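# Hang a picture frame level on a screw

## Task

Get the picture frame hanging on the screw by itself and level: it must rest on the screw's shank (not on its head) at its balance point, and the loose display board must still be standing unaided when you finish.

## Robot and tools

Robot: two arms, left_arm and right_arm, each ending in a two-finger gripper. Base poses in the scene frame: left_arm at (+0.003, +0.236, +0.049) m, right_arm at (+0.012, -0.304, +0.049) m, both facing nearly along +x. A camera stand sits behind the arms. Loose objects can get a brief push from outside now and then.

Scene frame: origin at table-top height, midway between the arms; +x points out over the table, +y toward left_arm, +z up. Arm names do not match image left/right. Reported hand positions may be off by a few centimetres, more at long reach. Gripper frame: fingers point along its +z, open and close along its y. end_effector_position is the point between the pads, about 5 mm short of the tips.

Row format (used by both motion tools): a single flat list of 16 numbers covering both arms, even if only one moves: left_arm x, y, z, qw, qx, qy, qz, opening, then right_arm in the same order. x, y, z are an absolute target for end_effector_position in metres, scene frame; qw..qz an absolute target orientation (w first), scene frame. Opening runs from -1 (closed) to +1 (fully open, 0.070 m); it is a place for the fingers to go, not an offset. To hold an arm still or keep its orientation, resend the same pose and quaternion you used before, not the slightly drifted printed one. Full open to closed takes about 1 s.

execute_actions(actions, cameras): actions is empty (look: returns state and, by default, all images), or one item. An ACT item has rows (1 to 15 rows) and steps (up to 15, default 15, each 1/30 s); the last row repeats if rows run out. A WAIT item has only steps (up to 300). Here each target must lie within 0.6 m of that arm's last reported position along each gripper axis, else the whole call is refused and nothing moves. The last 5 steps of an action run after the result comes back. cameras: names, ["all"], or [] for none.

move(target, speed, blend, grip_force, blocking, cameras): target is one row or a list of up to 15 rows, absolute poses as above, no 0.6 m rule. Each gripper follows a straight line, all arms finishing together, at most 10 s total. speed: m/s, 0.002 to 2.2, default 0.25 (rotation up to twice that in rad/s); one value or one per target. blend: corner rounding in metres for a list, default 0 (stop at each). grip_force: newtons per pad, 5 to 20, one value or one per arm; it persists. blocking=false returns about 0.5 s after the start. Openings changed in a later target are applied on arrival there. The grippers do not avoid obstacles or each other, lag and overshoot more at speed and with a stretched arm; avoid paths near an arm's own base (the elbow can whip round).

wait(seconds: 0 to 10) lets time pass and returns early if a move ends. stop() brakes a running move (fingers keep going). zoom_image(camera, region [x0, y0, x1, y1] in pixels, at most 504 by 504) enlarges part of a camera's latest image; cameras: cam_head_left, cam_head_right, cam_left_wrist, cam_right_wrist, each 896x504. finished_scene(scene: current scene number) ends the scene irreversibly and it is judged; only call it when the frame hangs level and still on the shank and the board stands.

Results: per arm end_effector_position, end_effector_quat_wxyz, grip_measured (opening on the command scale), Joint positions (radians; last number is the opening in metres), joint torques (noisy, offset, sign toward increasing joint value), Hand target (the pose the controller now drives toward), motor temperatures. A move adds a "move:" line: done (within 3 mm and 2 degrees), off_target, moving, held (a check blocked steps, e.g. the inter-arm clearance check) or fault; limits=paced means a pose was clipped, limits=held means steps were withheld. Neither done nor off_target says whether something is touched.

Control details: commanded orientation is clipped each step to within 32 degrees of the measured one; position wins over orientation when both cannot be met. Joints move at most 3 rad/s. Joint ranges (rad): waist ±2.618, shoulder 0 to 3.140, elbow -2.967 to 0, forearm roll ±1.745, wrist pitch ±1.220, wrist roll ±2.094.

Gripping: command an opening around 0.05 below grip_measured at first contact for a firm grip, less below for a lighter one. Very thin parts get weaker grip.

Avoid: dropping or flinging the frame, knocking the board over, anything leaving the table, fast or hard contact with the screw, board or table, and any contact between the arms (even closing fingers on the other arm). Contact torque at a joint's limit (21.6 N m for waist, shoulder, elbow; 7.52 N m for the wrist joints, whose motors give only about 4 N m) triggers a 10 s TORQUE FAULT. Long holding, stretched arms or pushing at unreachable poses heat motors: MOTOR HOT appears at 65 °C; at 80 °C an OVER-TEMPERATURE FAULT drops that arm for 30 to 60 s. Time spent thinking lets the scene run on, so keep replies brisk.

Each tool is called after ">>>" as name(argument=value, ...), one argument or row to a line, values as JSON.

## Session

>>> execute_actions(
  actions=[],
)

Scene clock: 0.00 s of 4500.00 s.
left_arm: end_effector_position=(+0.3510, +0.5999, +0.2155) grip_measured=+0.59 end_effector_quat_wxyz=(+0.247, -0.380, +0.744, +0.491) | right_arm: end_effector_position=(+0.3748, -0.3621, +0.2306) grip_measured=+0.98 end_effector_quat_wxyz=(+0.266, -0.127, +0.954, +0.046)
Joint positions: left_arm=[0.435 2.012 -1.399 1.391 1.016 -1.325 0.056] | right_arm=[-0.326 1.505 -1.187 0.405 0.93 -0.792 0.069]
Joint torques (N m): no reading
Motor temperatures (°C): left_arm=[31 31 32 33 36 30] | right_arm=[30 30 33 35 39 32]
Hand target: left_arm +0.3510, +0.5999, +0.2155; +0.247, -0.380, +0.744, +0.491 | right_arm +0.3748, -0.3621, +0.2306; +0.266, -0.127, +0.954, +0.046

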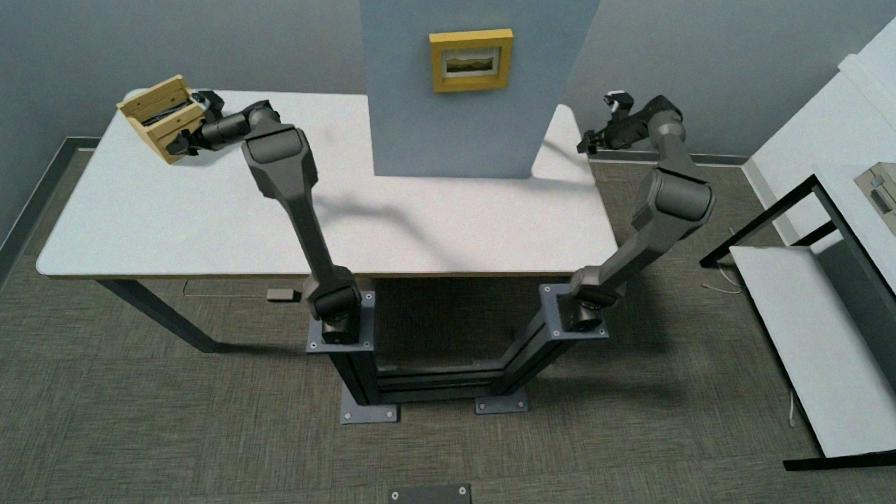

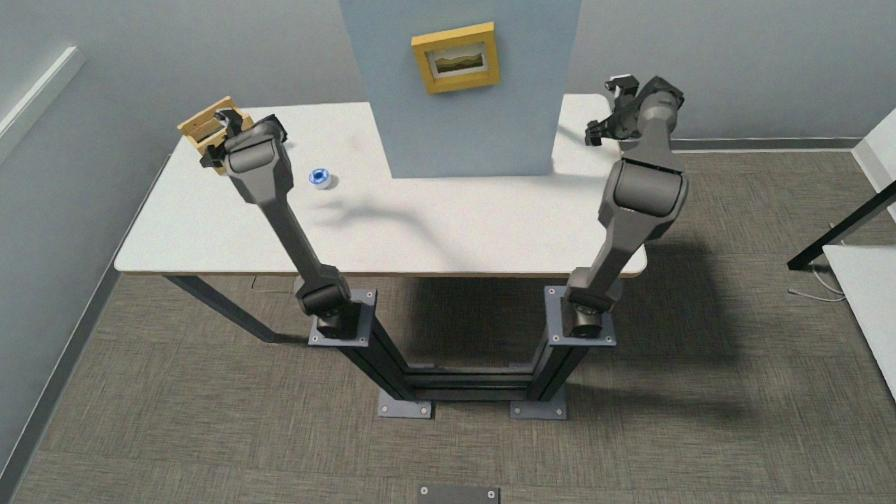

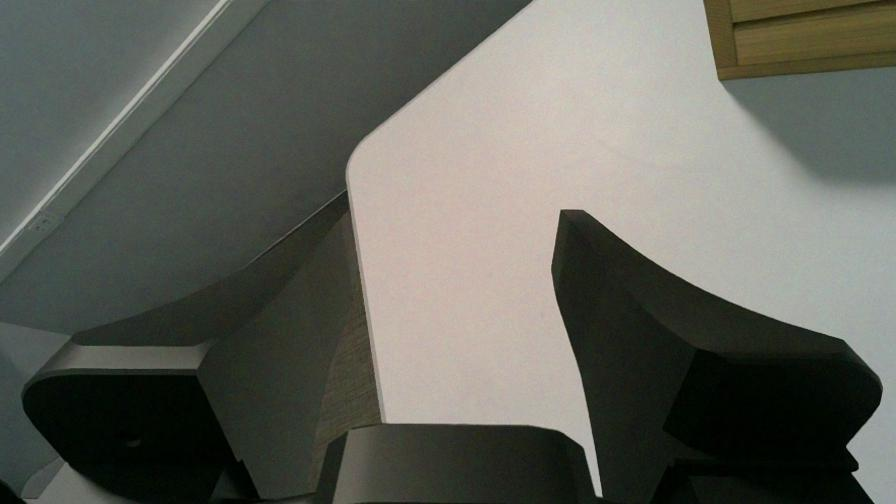

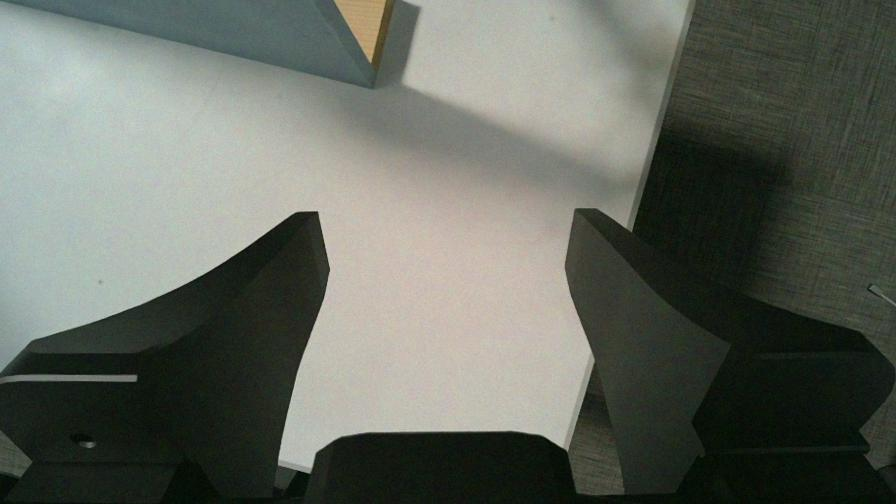

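>>> zoom_image(
  camera="cam_head_left",
  region=[360, 0, 600, 180],
)

>>> zoom_image(
  camera="cam_head_right",
  region=[400, 10, 520, 100],
)

>>> zoom_image(
  camera="cam_head_left",
  region=[100, 60, 250, 170],
)

>>> zoom_image(
  camera="cam_head_left",
  region=[415, 15, 535, 105],
)

Scaled by 2.100 from the camera's image (finer frame: 1280x720).

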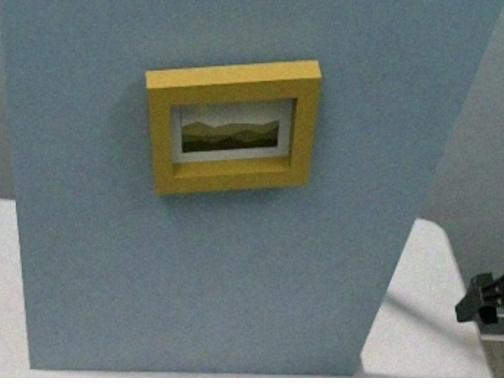

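Scaled by 4.200 from the camera's image (finer frame: 1280x720).

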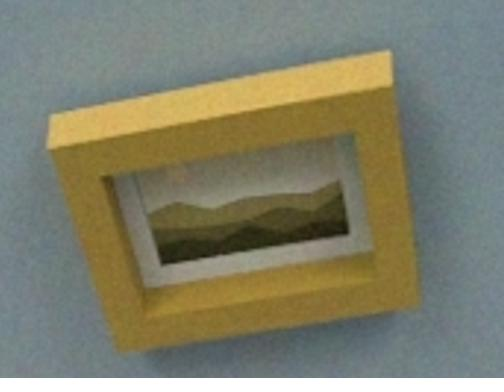

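Scaled by 3.360 from the camera's image (finer frame: 1280x720).

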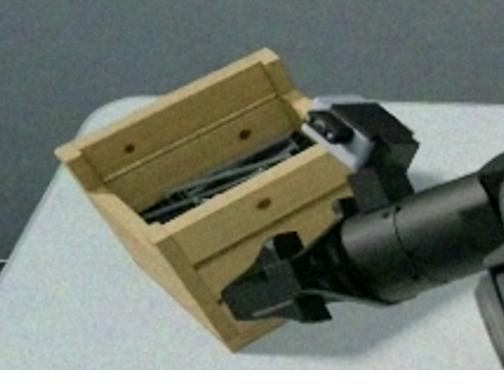

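Scaled by 4.200 from the camera's image (finer frame: 1280x720).

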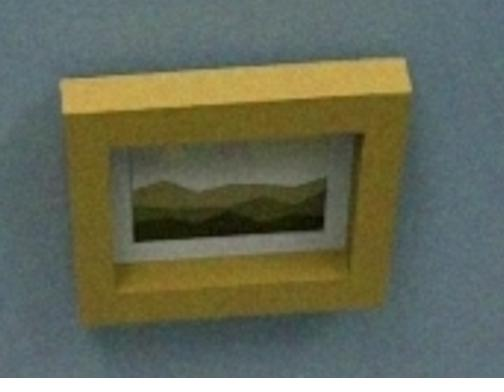

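>>> move(
  target=[
    [0.34,0.4,0.45,0.612,0.354,0.612,-0.354,1,0.34,-0.36,0.42,0.612,-0.354,0.612,0.354,1],
    [0.36,0.16,0.5,0.612,0.354,0.612,-0.354,1,0.36,-0.24,0.5,0.612,-0.354,0.612,0.354,1],
  ],
  blend=0.05,
  speed=0.35,
  cameras=["all"],
)

Scene clock: 14.93 s of 4500.00 s.
left_arm: end_effector_position=(+0.3609, +0.1595, +0.4994) grip_measured=+0.98 end_effector_quat_wxyz=(+0.652, +0.280, +0.643, -0.287) | right_arm: end_effector_position=(+0.3603, -0.2394, +0.5000) grip_measured=+0.98 end_effector_quat_wxyz=(+0.661, -0.263, +0.649, +0.271)
Joint positions: left_arm=[0.399 1.349 -1.335 1.581 -1.218 -1.647 0.069] | right_arm=[-0.42 1.301 -1.291 1.564 1.216 -1.492 0.069]
Joint torques (N m): left_arm=[0.44 -5.12 -2.49 -0.92 -0.12 -0.02] | right_arm=[-0.47 -3.8 -3.34 0.95 0.07 -0.15]
Hand target: left_arm +0.3602, +0.1595, +0.5000; +0.653, +0.280, +0.643, -0.286 | right_arm +0.3602, -0.2395, +0.5000; +0.661, -0.263, +0.649, +0.270
Off the commanded pose: left_arm 0.001 m, 13 deg | right_arm 0.001 m, 16 deg.
joint sent to its limit (left arm) — joint 5 (wrist pitch), lower limit.
joint sent to its limit (right arm) — joint 5 (wrist pitch), upper limit.
Kept back: nothing.
move: off_target (left_arm, right_arm); limits=paced
cam_left_wrist: T_world_to_cam=[[-0.71806, -0.69595, -0.00655, 0.37693], [-0.37677, 0.39663, -0.8371, 0.49131], [0.58517, -0.59862, -0.54702, 0.27915]] pos_world=[0.29242, 0.23456, 0.56645]
cam_right_wrist: T_world_to_cam=[[0.6913, -0.72132, -0.04245, -0.39996], [-0.45243, -0.3863, -0.80379, 0.4661], [0.56339, 0.57487, -0.59339, 0.34963]] pos_world=[0.29039, -0.30943, 0.56514]

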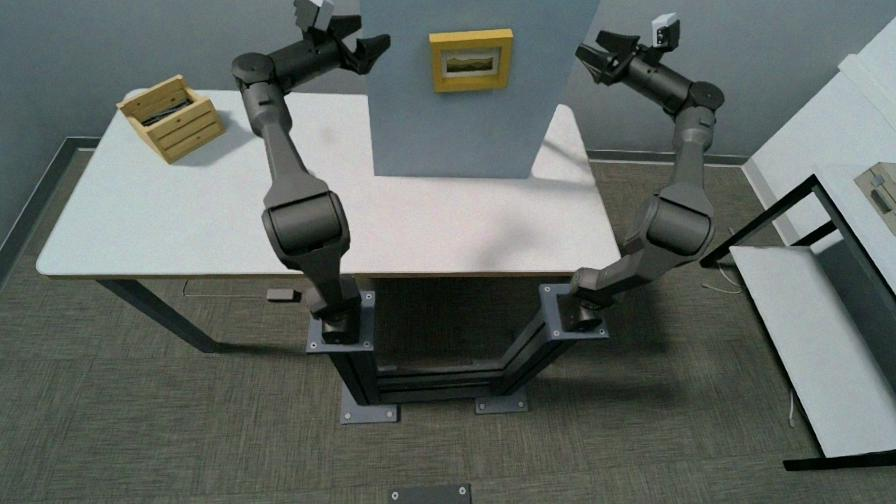

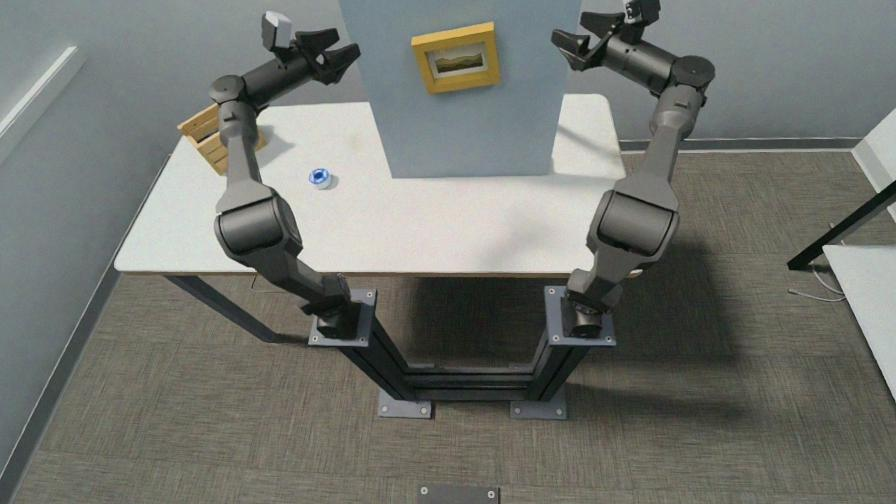

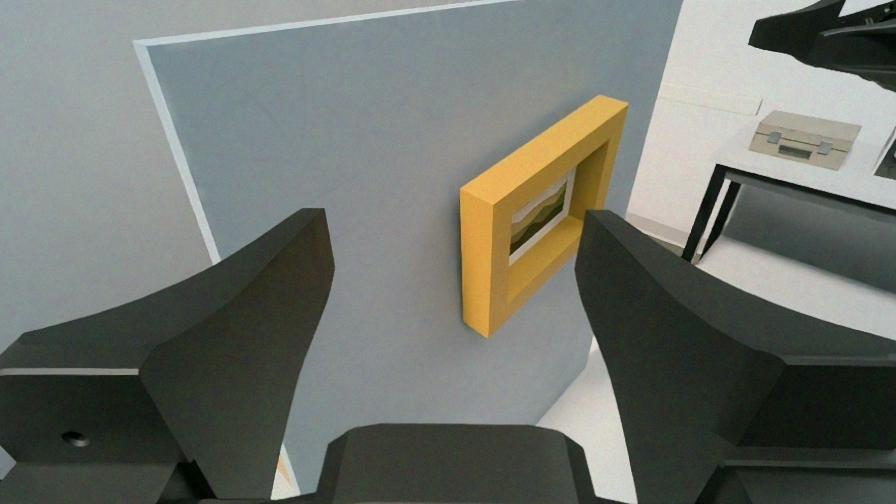

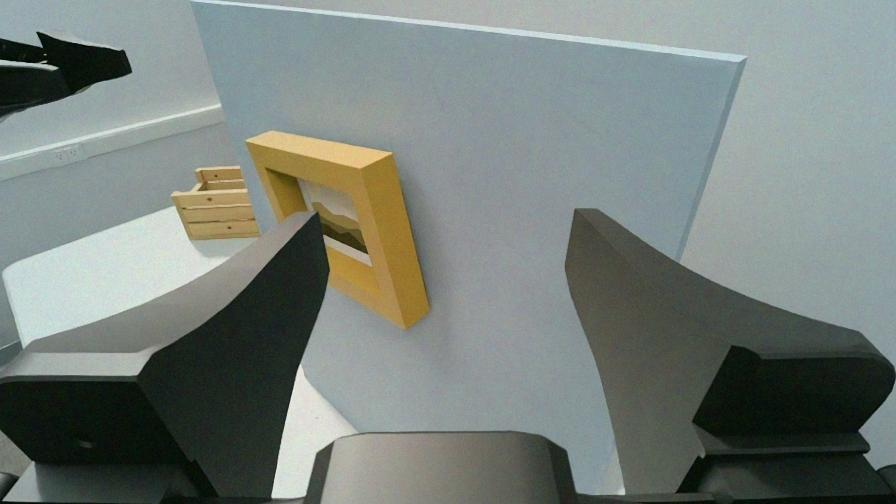

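>>> zoom_image(
  camera="cam_right_wrist",
  region=[230, 110, 470, 350],
)

>>> zoom_image(
  camera="cam_left_wrist",
  region=[430, 70, 670, 350],
)

>>> zoom_image(
  camera="cam_right_wrist",
  region=[340, 120, 460, 240],
)

>>> zoom_image(
  camera="cam_left_wrist",
  region=[430, 80, 660, 210],
)

Scaled by 2.100 from the camera's image (finer frame: 1280x720).

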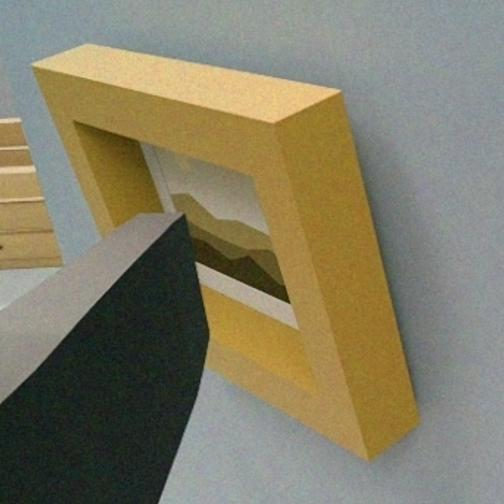

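Scaled by 1.800 from the camera's image (finer frame: 1280x720).

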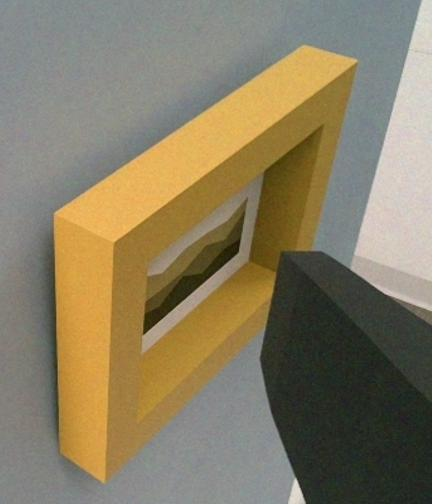

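Scaled by 4.200 from the camera's image (finer frame: 1280x720).

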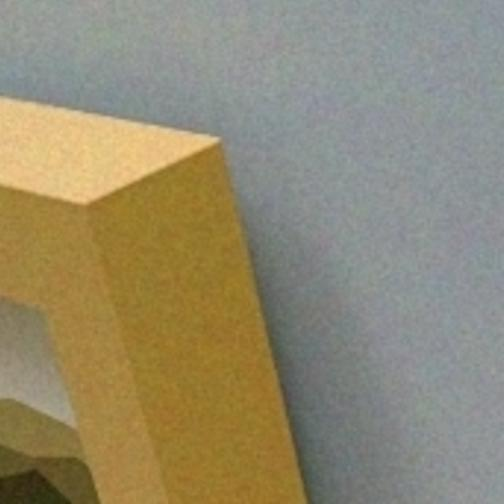

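Scaled by 2.191 from the camera's image (finer frame: 1280x720).

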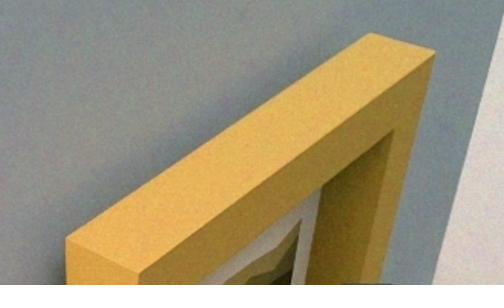

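>>> move(
  target=[
    [0.36,0.16,0.5,0.652,0.280,0.643,-0.287,1,0.30,-0.18,0.42,0.5337,0.4639,0.5337,0.4639,1],
    [0.36,0.16,0.5,0.652,0.280,0.643,-0.287,1,0.35,-0.031,0.3206,0.5337,0.4639,0.5337,0.4639,1],
  ],
  blend=0.03,
  speed=0.35,
  cameras=["all"],
)

>>> zoom_image(
  camera="cam_head_right",
  region=[390, 0, 530, 140],
)

>>> zoom_image(
  camera="cam_left_wrist",
  region=[430, 70, 670, 350],
)

Scene clock: 22.23 s of 4500.00 s.
left_arm: end_effector_position=(+0.3602, +0.1598, +0.5002) grip_measured=+0.98 end_effector_quat_wxyz=(+0.653, +0.279, +0.643, -0.286) | right_arm: end_effector_position=(+0.3502, -0.0306, +0.3211) grip_measured=+0.98 end_effector_quat_wxyz=(+0.528, +0.463, +0.538, +0.465)
Joint positions: left_arm=[0.4 1.346 -1.335 1.581 -1.218 -1.65 0.069] | right_arm=[1.188 1.703 -1.016 1.332 -1.224 0.502 0.069]
Joint torques (N m): left_arm=[0.46 -5.28 -2.22 -0.75 -0.24 -0.21] | right_arm=[-0.18 -7.07 -2.99 -0.88 -0.6 -0.13]
Hand target: left_arm +0.3601, +0.1599, +0.5000; +0.653, +0.279, +0.644, -0.286 | right_arm +0.3502, -0.0311, +0.3207; +0.529, +0.463, +0.539, +0.465
Off the commanded pose: left_arm 0.000 m, 0 deg | right_arm 0.001 m, 1 deg.
joint sent to its limit (left arm) — joint 5 (wrist pitch), lower limit.
joint sent to its limit (right arm) — joint 5 (wrist pitch), lower limit.
Kept back: nothing.
move: done
cam_left_wrist: T_world_to_cam=[[-0.71683, -0.69722, -0.00647, 0.37639], [-0.37696, 0.39534, -0.83762, 0.49217], [0.58656, -0.59799, -0.54621, 0.27912]] pos_world=[0.29162, 0.23476, 0.56715]
cam_right_wrist: T_world_to_cam=[[-0.01712, -0.09955, -0.99489, 0.32313], [-0.62007, 0.78163, -0.06754, 0.25651], [0.78436, 0.61574, -0.07511, -0.11337]] pos_world=[0.2535, -0.09852, 0.33029]

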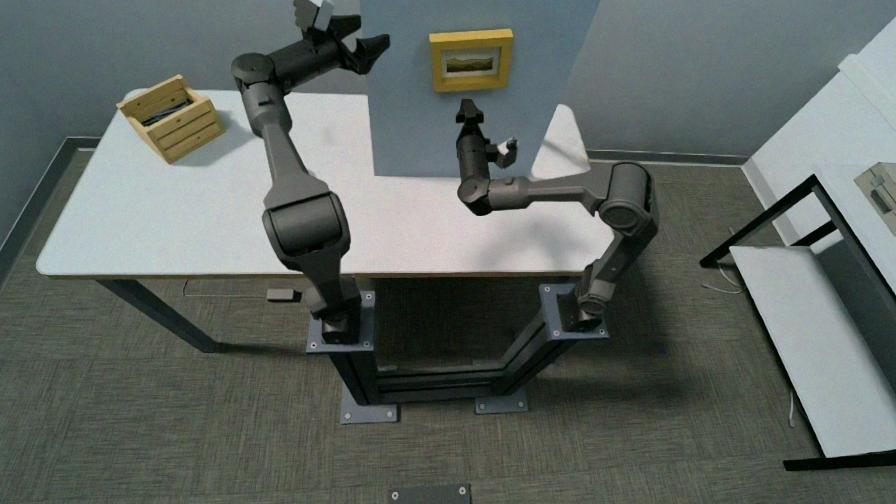

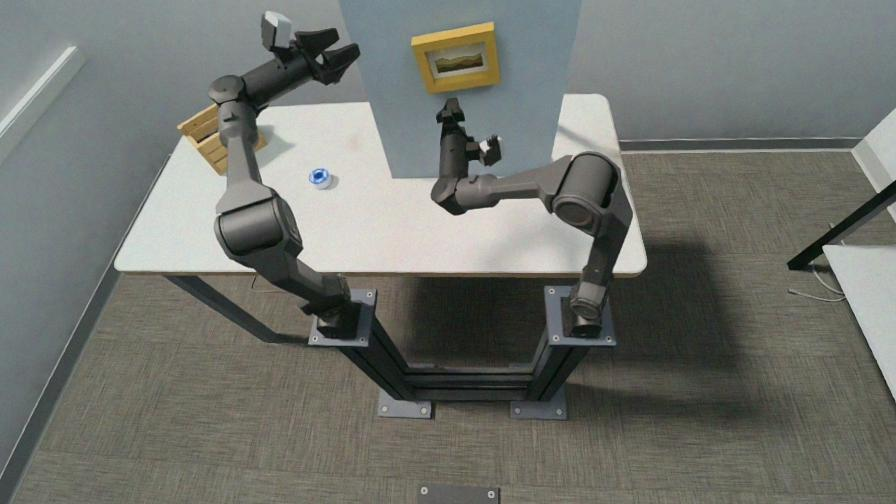

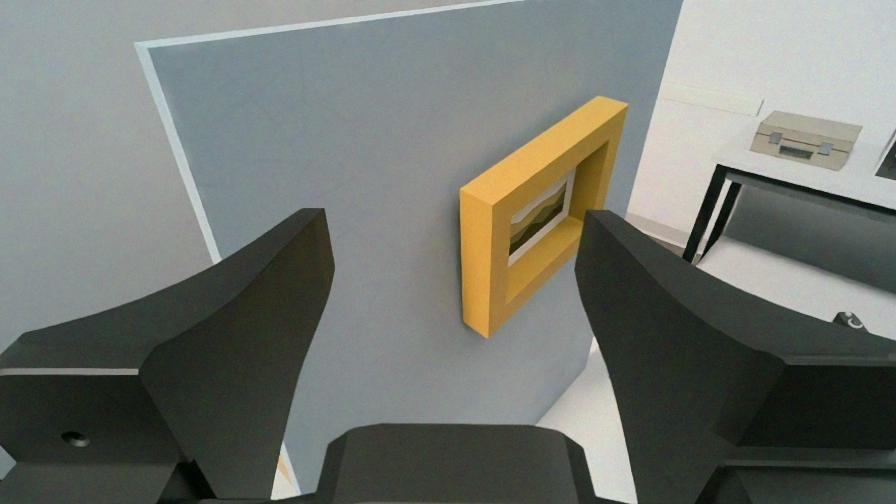

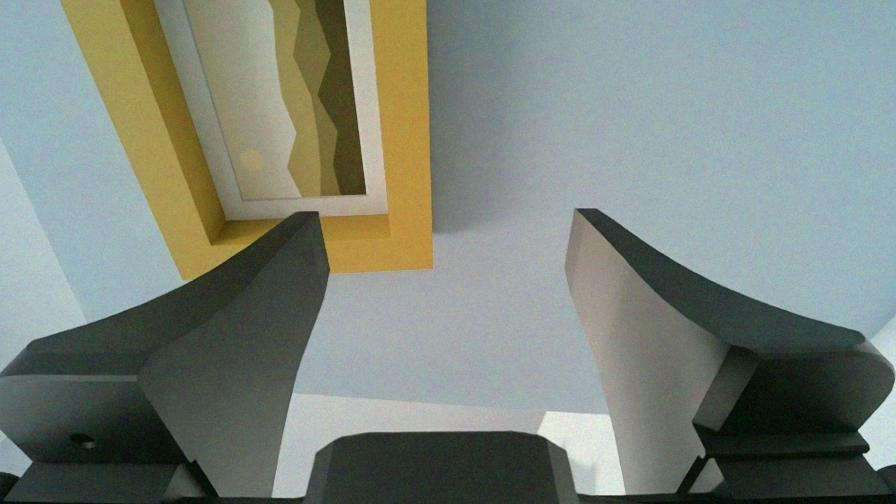

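Scaled by 3.600 from the camera's image (finer frame: 1280x720).

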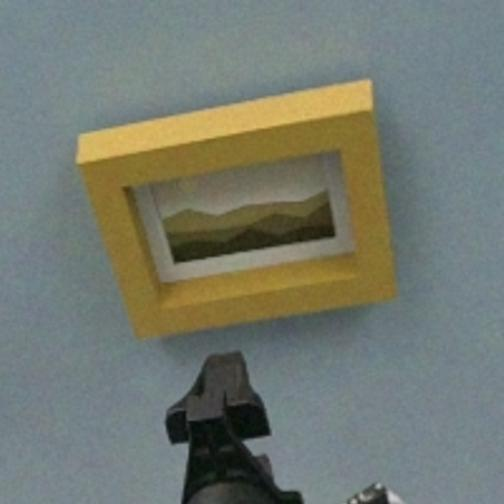

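Scaled by 1.800 from the camera's image (finer frame: 1280x720).

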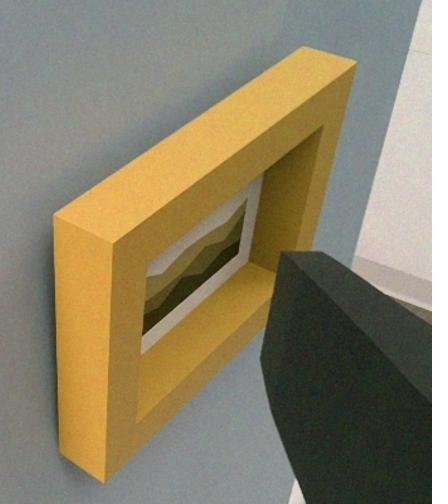

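>>> move(
  target=[
    [0.36,0.16,0.5,0.652,0.280,0.643,-0.287,1,0.38,-0.029,0.337,0.5337,0.4639,0.5337,0.4639,1],
    [0.36,0.16,0.5,0.652,0.280,0.643,-0.287,1,0.422,-0.029,0.337,0.5337,0.4639,0.5337,0.4639,1],
  ],
  blend=0.01,
  speed=0.12,
  cameras=["all"],
)

>>> zoom_image(
  camera="cam_head_right",
  region=[390, 0, 530, 140],
)

>>> zoom_image(
  camera="cam_left_wrist",
  region=[430, 70, 670, 350],
)

Scene clock: 24.50 s of 4500.00 s.
left_arm: end_effector_position=(+0.3602, +0.1598, +0.5002) grip_measured=+0.98 end_effector_quat_wxyz=(+0.653, +0.279, +0.643, -0.286) | right_arm: end_effector_position=(+0.4224, -0.0288, +0.3369) grip_measured=+0.98 end_effector_quat_wxyz=(+0.533, +0.464, +0.534, +0.464)
Joint positions: left_arm=[0.4 1.346 -1.335 1.581 -1.218 -1.65 0.069] | right_arm=[0.993 1.804 -1.219 1.254 -1.05 0.443 0.069]
Joint torques (N m): left_arm=[0.48 -5.24 -2.55 -0.74 -0.25 -0.2] | right_arm=[0.64 -7.99 -3.24 -0.85 -0.57 -0.22]
Hand target: left_arm +0.3601, +0.1599, +0.5000; +0.653, +0.279, +0.644, -0.286 | right_arm +0.4220, -0.0290, +0.3370; +0.534, +0.464, +0.534, +0.464
Off the commanded pose: left_arm 0.000 m, 0 deg | right_arm 0.001 m, 0 deg.
joint sent to its limit (left arm) — joint 5 (wrist pitch), lower limit.
Kept back: nothing.
move: done
cam_left_wrist: T_world_to_cam=[[-0.71683, -0.69722, -0.00647, 0.37639], [-0.37696, 0.39534, -0.83762, 0.49217], [0.58656, -0.59799, -0.54621, 0.27912]] pos_world=[0.29162, 0.23476, 0.56715]
cam_right_wrist: T_world_to_cam=[[-0.00989, -0.10064, -0.99487, 0.33713], [-0.6107, 0.78843, -0.07369, 0.29921], [0.7918, 0.60684, -0.06926, -0.17539]] pos_world=[0.32494, -0.09554, 0.3453]

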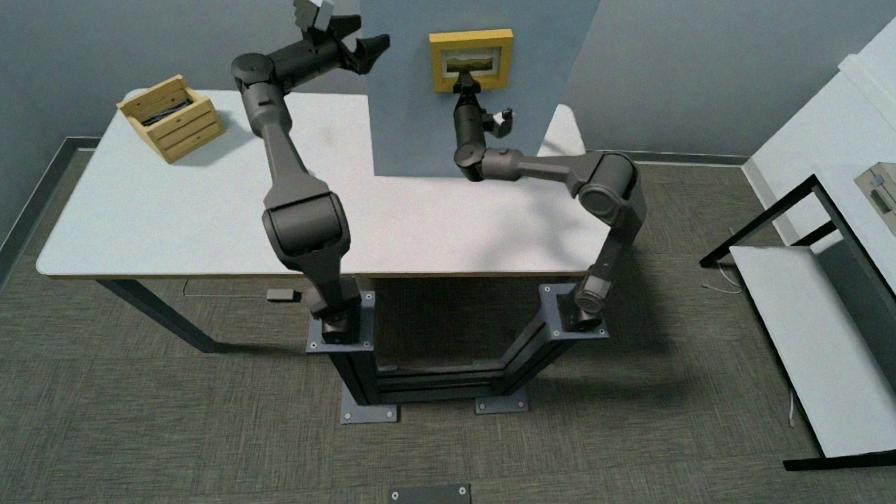

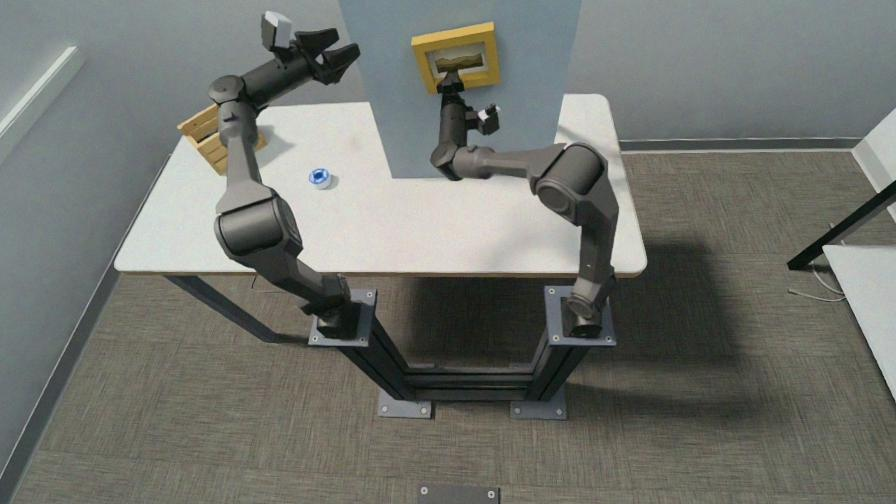

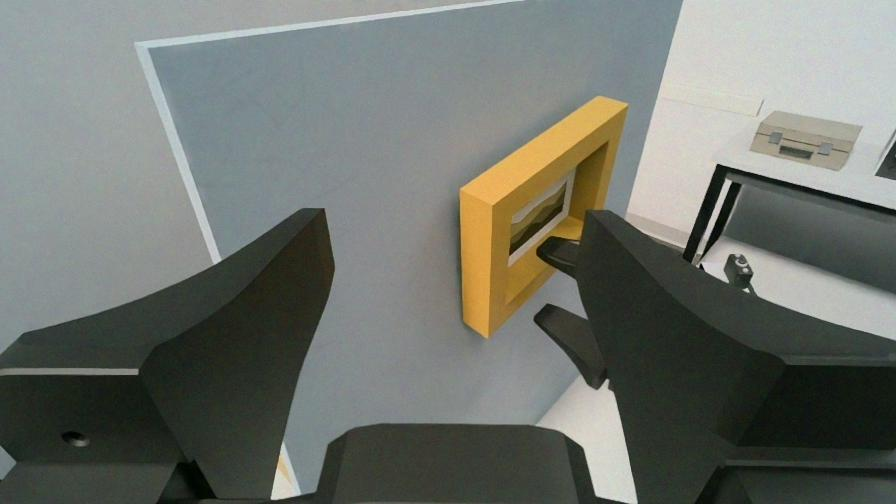

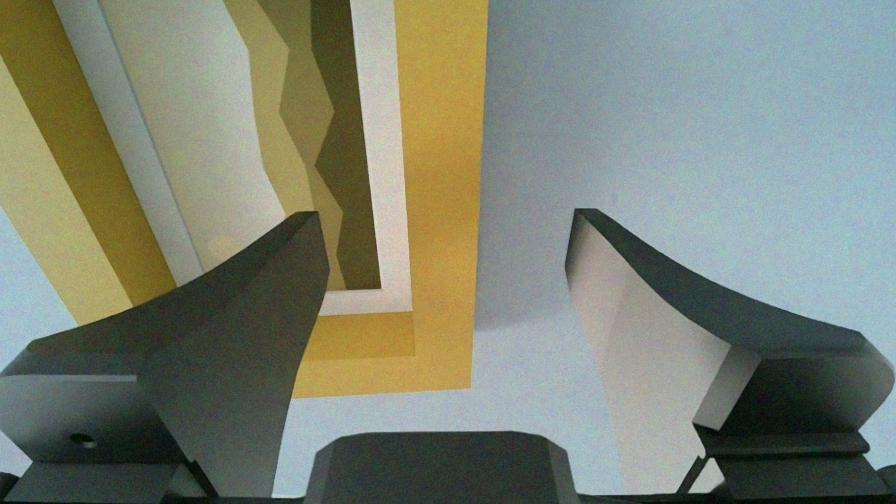

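Scaled by 3.600 from the camera's image (finer frame: 1280x720).

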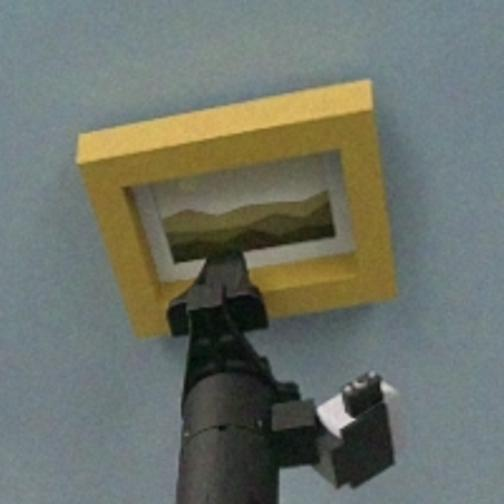

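Scaled by 1.800 from the camera's image (finer frame: 1280x720).

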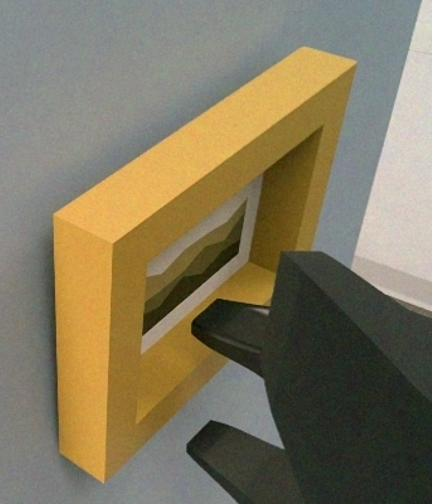

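>>> move(
  target=[
    [0.36,0.16,0.5,0.652,0.280,0.643,-0.287,1,0.437,-0.029,0.337,0.5337,0.4639,0.5337,0.4639,1],
    [0.36,0.16,0.5,0.652,0.280,0.643,-0.287,1,0.437,-0.029,0.337,0.5337,0.4639,0.5337,0.4639,-0.1],
  ],
  speed=0.08,
  cameras=["all"],
)

>>> zoom_image(
  camera="cam_left_wrist",
  region=[430, 70, 670, 350],
)

Scene clock: 26.20 s of 4500.00 s.
left_arm: end_effector_position=(+0.3602, +0.1598, +0.5002) grip_measured=+0.98 end_effector_quat_wxyz=(+0.653, +0.279, +0.643, -0.286) | right_arm: end_effector_position=(+0.4371, -0.0291, +0.3372) grip_measured=-0.10 end_effector_quat_wxyz=(+0.534, +0.464, +0.533, +0.464)
Joint positions: left_arm=[0.4 1.346 -1.335 1.581 -1.218 -1.65 0.069] | right_arm=[0.958 1.831 -1.259 1.239 -1.017 0.441 0.032]
Joint torques (N m): left_arm=[0.31 -5.46 -2.2 -0.75 -0.29 -0.2] | right_arm=[0.75 -7.77 -3.31 -0.84 -0.58 -0.07]
Hand target: left_arm +0.3601, +0.1599, +0.5000; +0.653, +0.279, +0.644, -0.286 | right_arm +0.4370, -0.0290, +0.3370; +0.534, +0.464, +0.534, +0.464
Off the commanded pose: left_arm 0.000 m, 0 deg | right_arm 0.000 m, 0 deg.
joint sent to its limit (left arm) — joint 5 (wrist pitch), lower limit.
Kept back: nothing.
move: done
cam_left_wrist: T_world_to_cam=[[-0.71683, -0.69722, -0.00647, 0.37639], [-0.37696, 0.39534, -0.83762, 0.49217], [0.58656, -0.59799, -0.54621, 0.27912]] pos_world=[0.29162, 0.23476, 0.56715]
cam_right_wrist: T_world_to_cam=[[-0.00949, -0.09992, -0.99495, 0.33742], [-0.61003, 0.78897, -0.07341, 0.30803], [0.79232, 0.60625, -0.06844, -0.18733]] pos_world=[0.33954, -0.09575, 0.3455]

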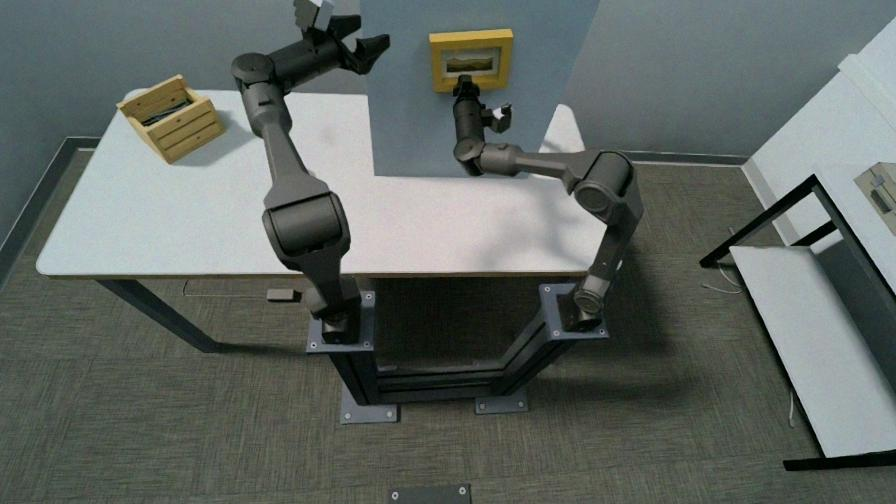

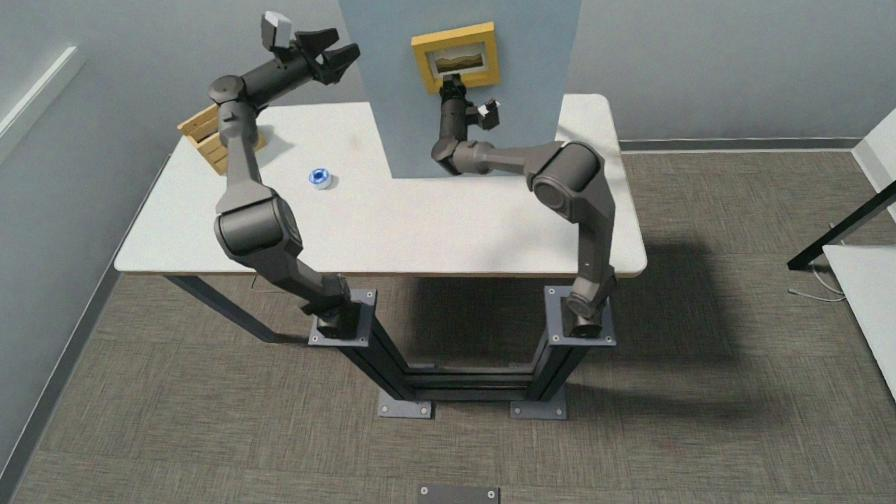

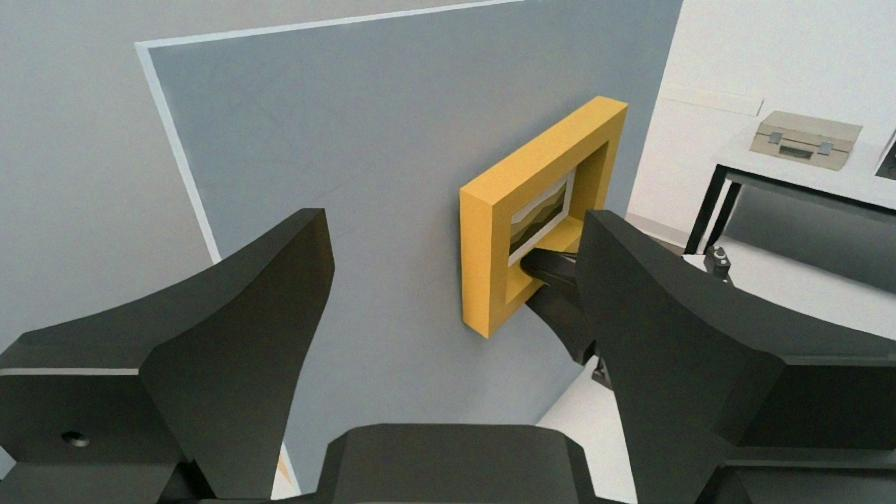

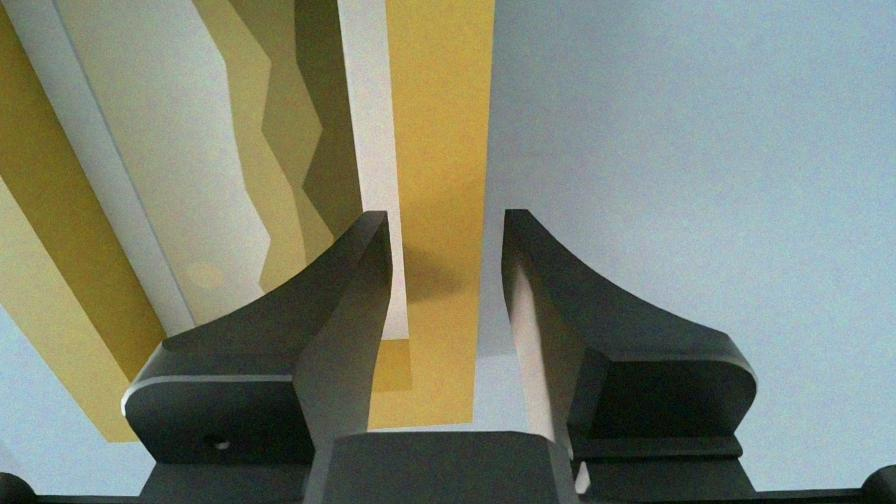

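Scaled by 1.800 from the camera's image (finer frame: 1280x720).

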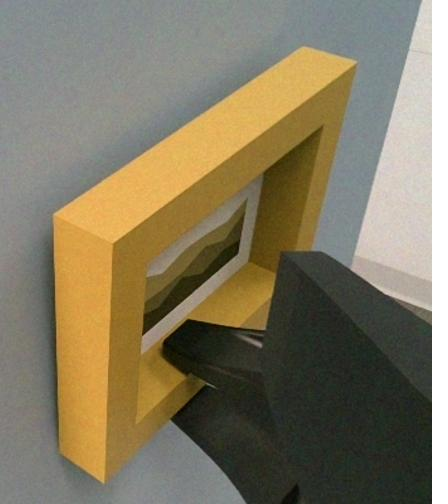

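>>> move(
  target=[
    [0.36,0.16,0.5,0.652,0.280,0.643,-0.287,1,0.437,-0.029,0.337,0.5337,0.4639,0.5337,0.4639,-0.28],
    [0.36,0.16,0.5,0.652,0.280,0.643,-0.287,1,0.437,-0.029,0.337,0.5337,0.4639,0.5337,0.4639,-0.42],
  ],
  speed=0.08,
  grip_force=8,
  cameras=["all"],
)

>>> zoom_image(
  camera="cam_left_wrist",
  region=[430, 70, 670, 350],
)

Scene clock: 28.87 s of 4500.00 s.
left_arm: end_effector_position=(+0.3602, +0.1598, +0.5002) grip_measured=+0.98 end_effector_quat_wxyz=(+0.653, +0.279, +0.643, -0.286) | right_arm: end_effector_position=(+0.4370, -0.0294, +0.3381) grip_measured=-0.42 end_effector_quat_wxyz=(+0.534, +0.464, +0.532, +0.465)
Joint positions: left_arm=[0.4 1.346 -1.335 1.581 -1.218 -1.65 0.069] | right_arm=[0.958 1.83 -1.259 1.238 -1.019 0.441 0.02]
Joint torques (N m): left_arm=[0.33 -5.03 -2.57 -0.76 -0.25 -0.19] | right_arm=[0.66 -4.86 -3.3 -0.36 0.09 0.09]
Hand target: left_arm +0.3601, +0.1599, +0.5000; +0.653, +0.279, +0.644, -0.286 | right_arm +0.4370, -0.0290, +0.3370; +0.534, +0.464, +0.534, +0.464
Off the commanded pose: left_arm 0.000 m, 0 deg | right_arm 0.001 m, 0 deg.
joint sent to its limit (left arm) — joint 5 (wrist pitch), lower limit.
Kept back: nothing.
grip_force (N): 8, 8
move: done
cam_left_wrist: T_world_to_cam=[[-0.71683, -0.69722, -0.00647, 0.37639], [-0.37696, 0.39534, -0.83762, 0.49217], [0.58656, -0.59799, -0.54621, 0.27912]] pos_world=[0.29162, 0.23476, 0.56715]
cam_right_wrist: T_world_to_cam=[[-0.00733, -0.09945, -0.99502, 0.33742], [-0.60937, 0.78939, -0.07441, 0.30836], [0.79286, 0.60578, -0.06638, -0.18788]] pos_world=[0.33934, -0.09605, 0.34621]

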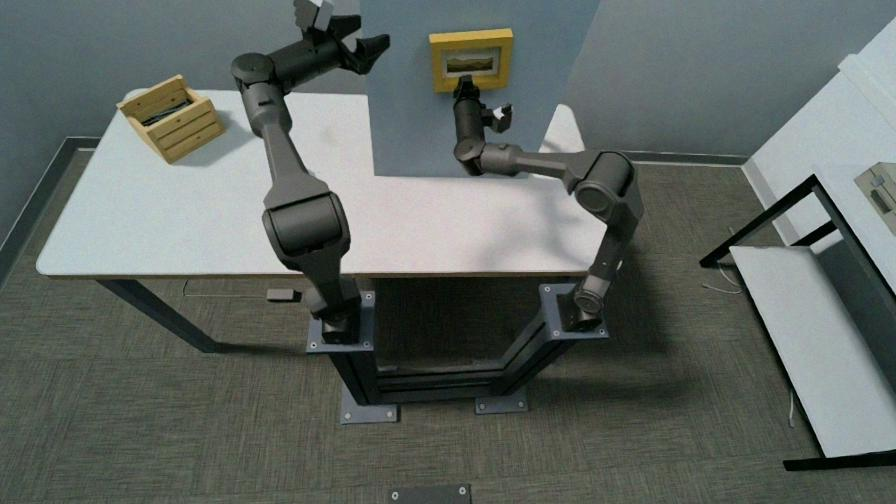

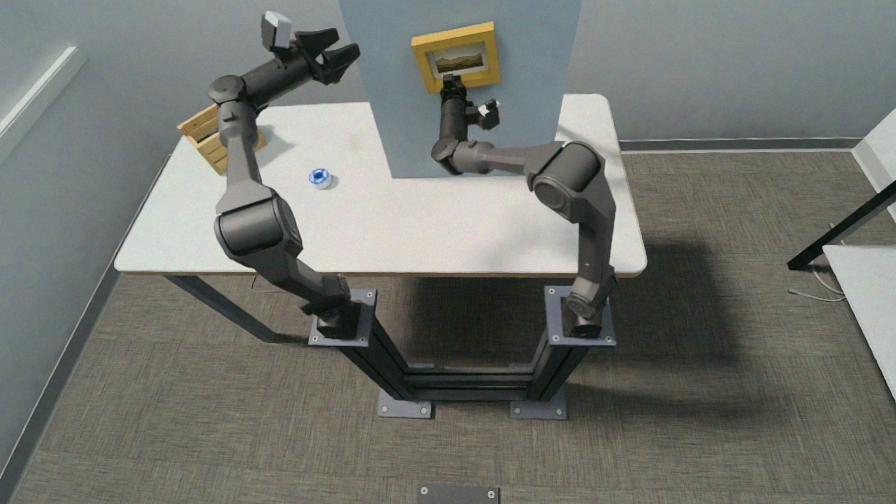

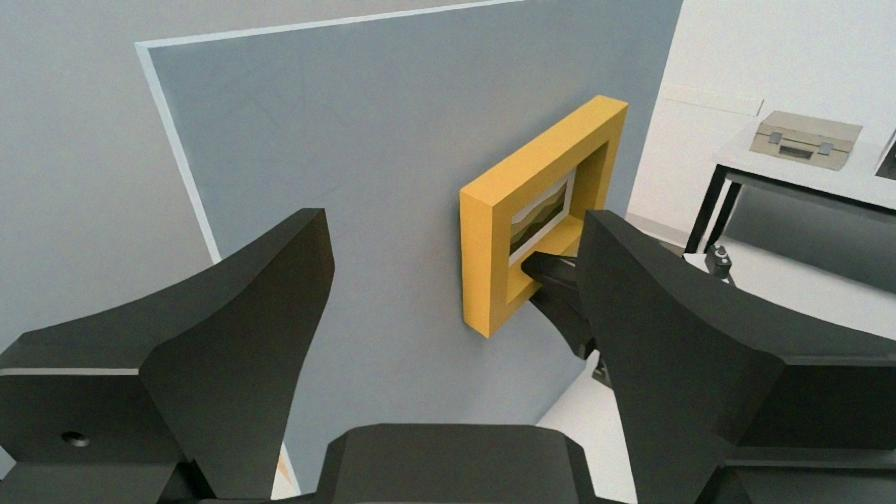

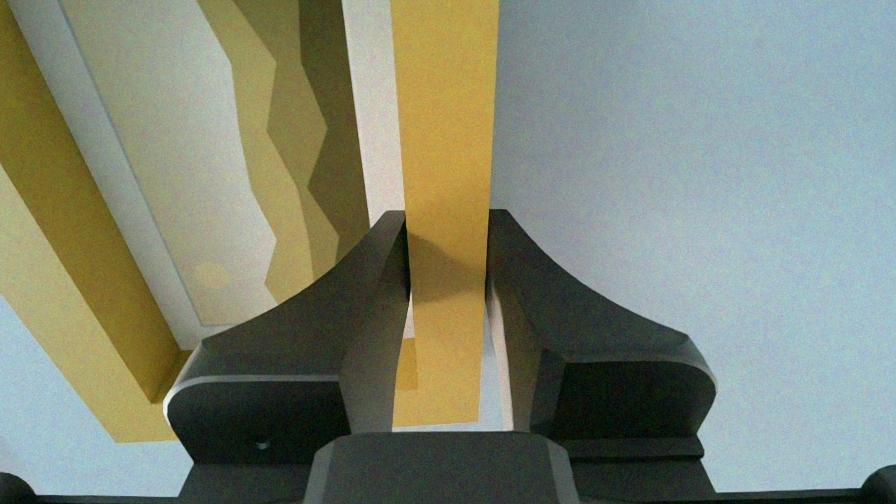

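Scaled by 1.800 from the camera's image (finer frame: 1280x720).

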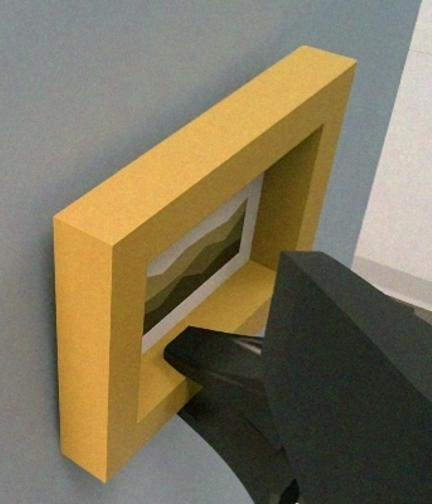

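>>> move(
  target=[
    [0.36,0.16,0.5,0.652,0.280,0.643,-0.287,1,0.437,-0.029,0.3383,0.5337,0.4639,0.5337,0.4639,-0.42],
    [0.36,0.16,0.5,0.652,0.280,0.643,-0.287,1,0.437,-0.029,0.3383,0.5337,0.4639,0.5337,0.4639,-0.50],
  ],
  speed=0.05,
)

Scene clock: 30.17 s of 4500.00 s.
left_arm: end_effector_position=(+0.3602, +0.1598, +0.5002) grip_measured=+0.98 end_effector_quat_wxyz=(+0.653, +0.279, +0.643, -0.286) | right_arm: end_effector_position=(+0.4371, -0.0292, +0.3379) grip_measured=-0.43 end_effector_quat_wxyz=(+0.534, +0.464, +0.534, +0.463)
Joint positions: left_arm=[0.4 1.346 -1.335 1.581 -1.218 -1.65 0.069] | right_arm=[0.958 1.83 -1.261 1.242 -1.016 0.436 0.02]
Joint torques (N m): left_arm=[0.19 -5.29 -2.41 -0.74 -0.26 -0.2] | right_arm=[0.51 -6.54 -3.49 -0.63 0.29 -0.33]
Hand target: left_arm +0.3601, +0.1599, +0.5000; +0.653, +0.279, +0.644, -0.286 | right_arm +0.4370, -0.0290, +0.3383; +0.534, +0.464, +0.534, +0.464
Off the commanded pose: left_arm 0.000 m, 0 deg | right_arm 0.001 m, 0 deg.
joint sent to its limit (left arm) — joint 5 (wrist pitch), lower limit.
Kept back: nothing.
grip_force (N): 8, 8
move: done


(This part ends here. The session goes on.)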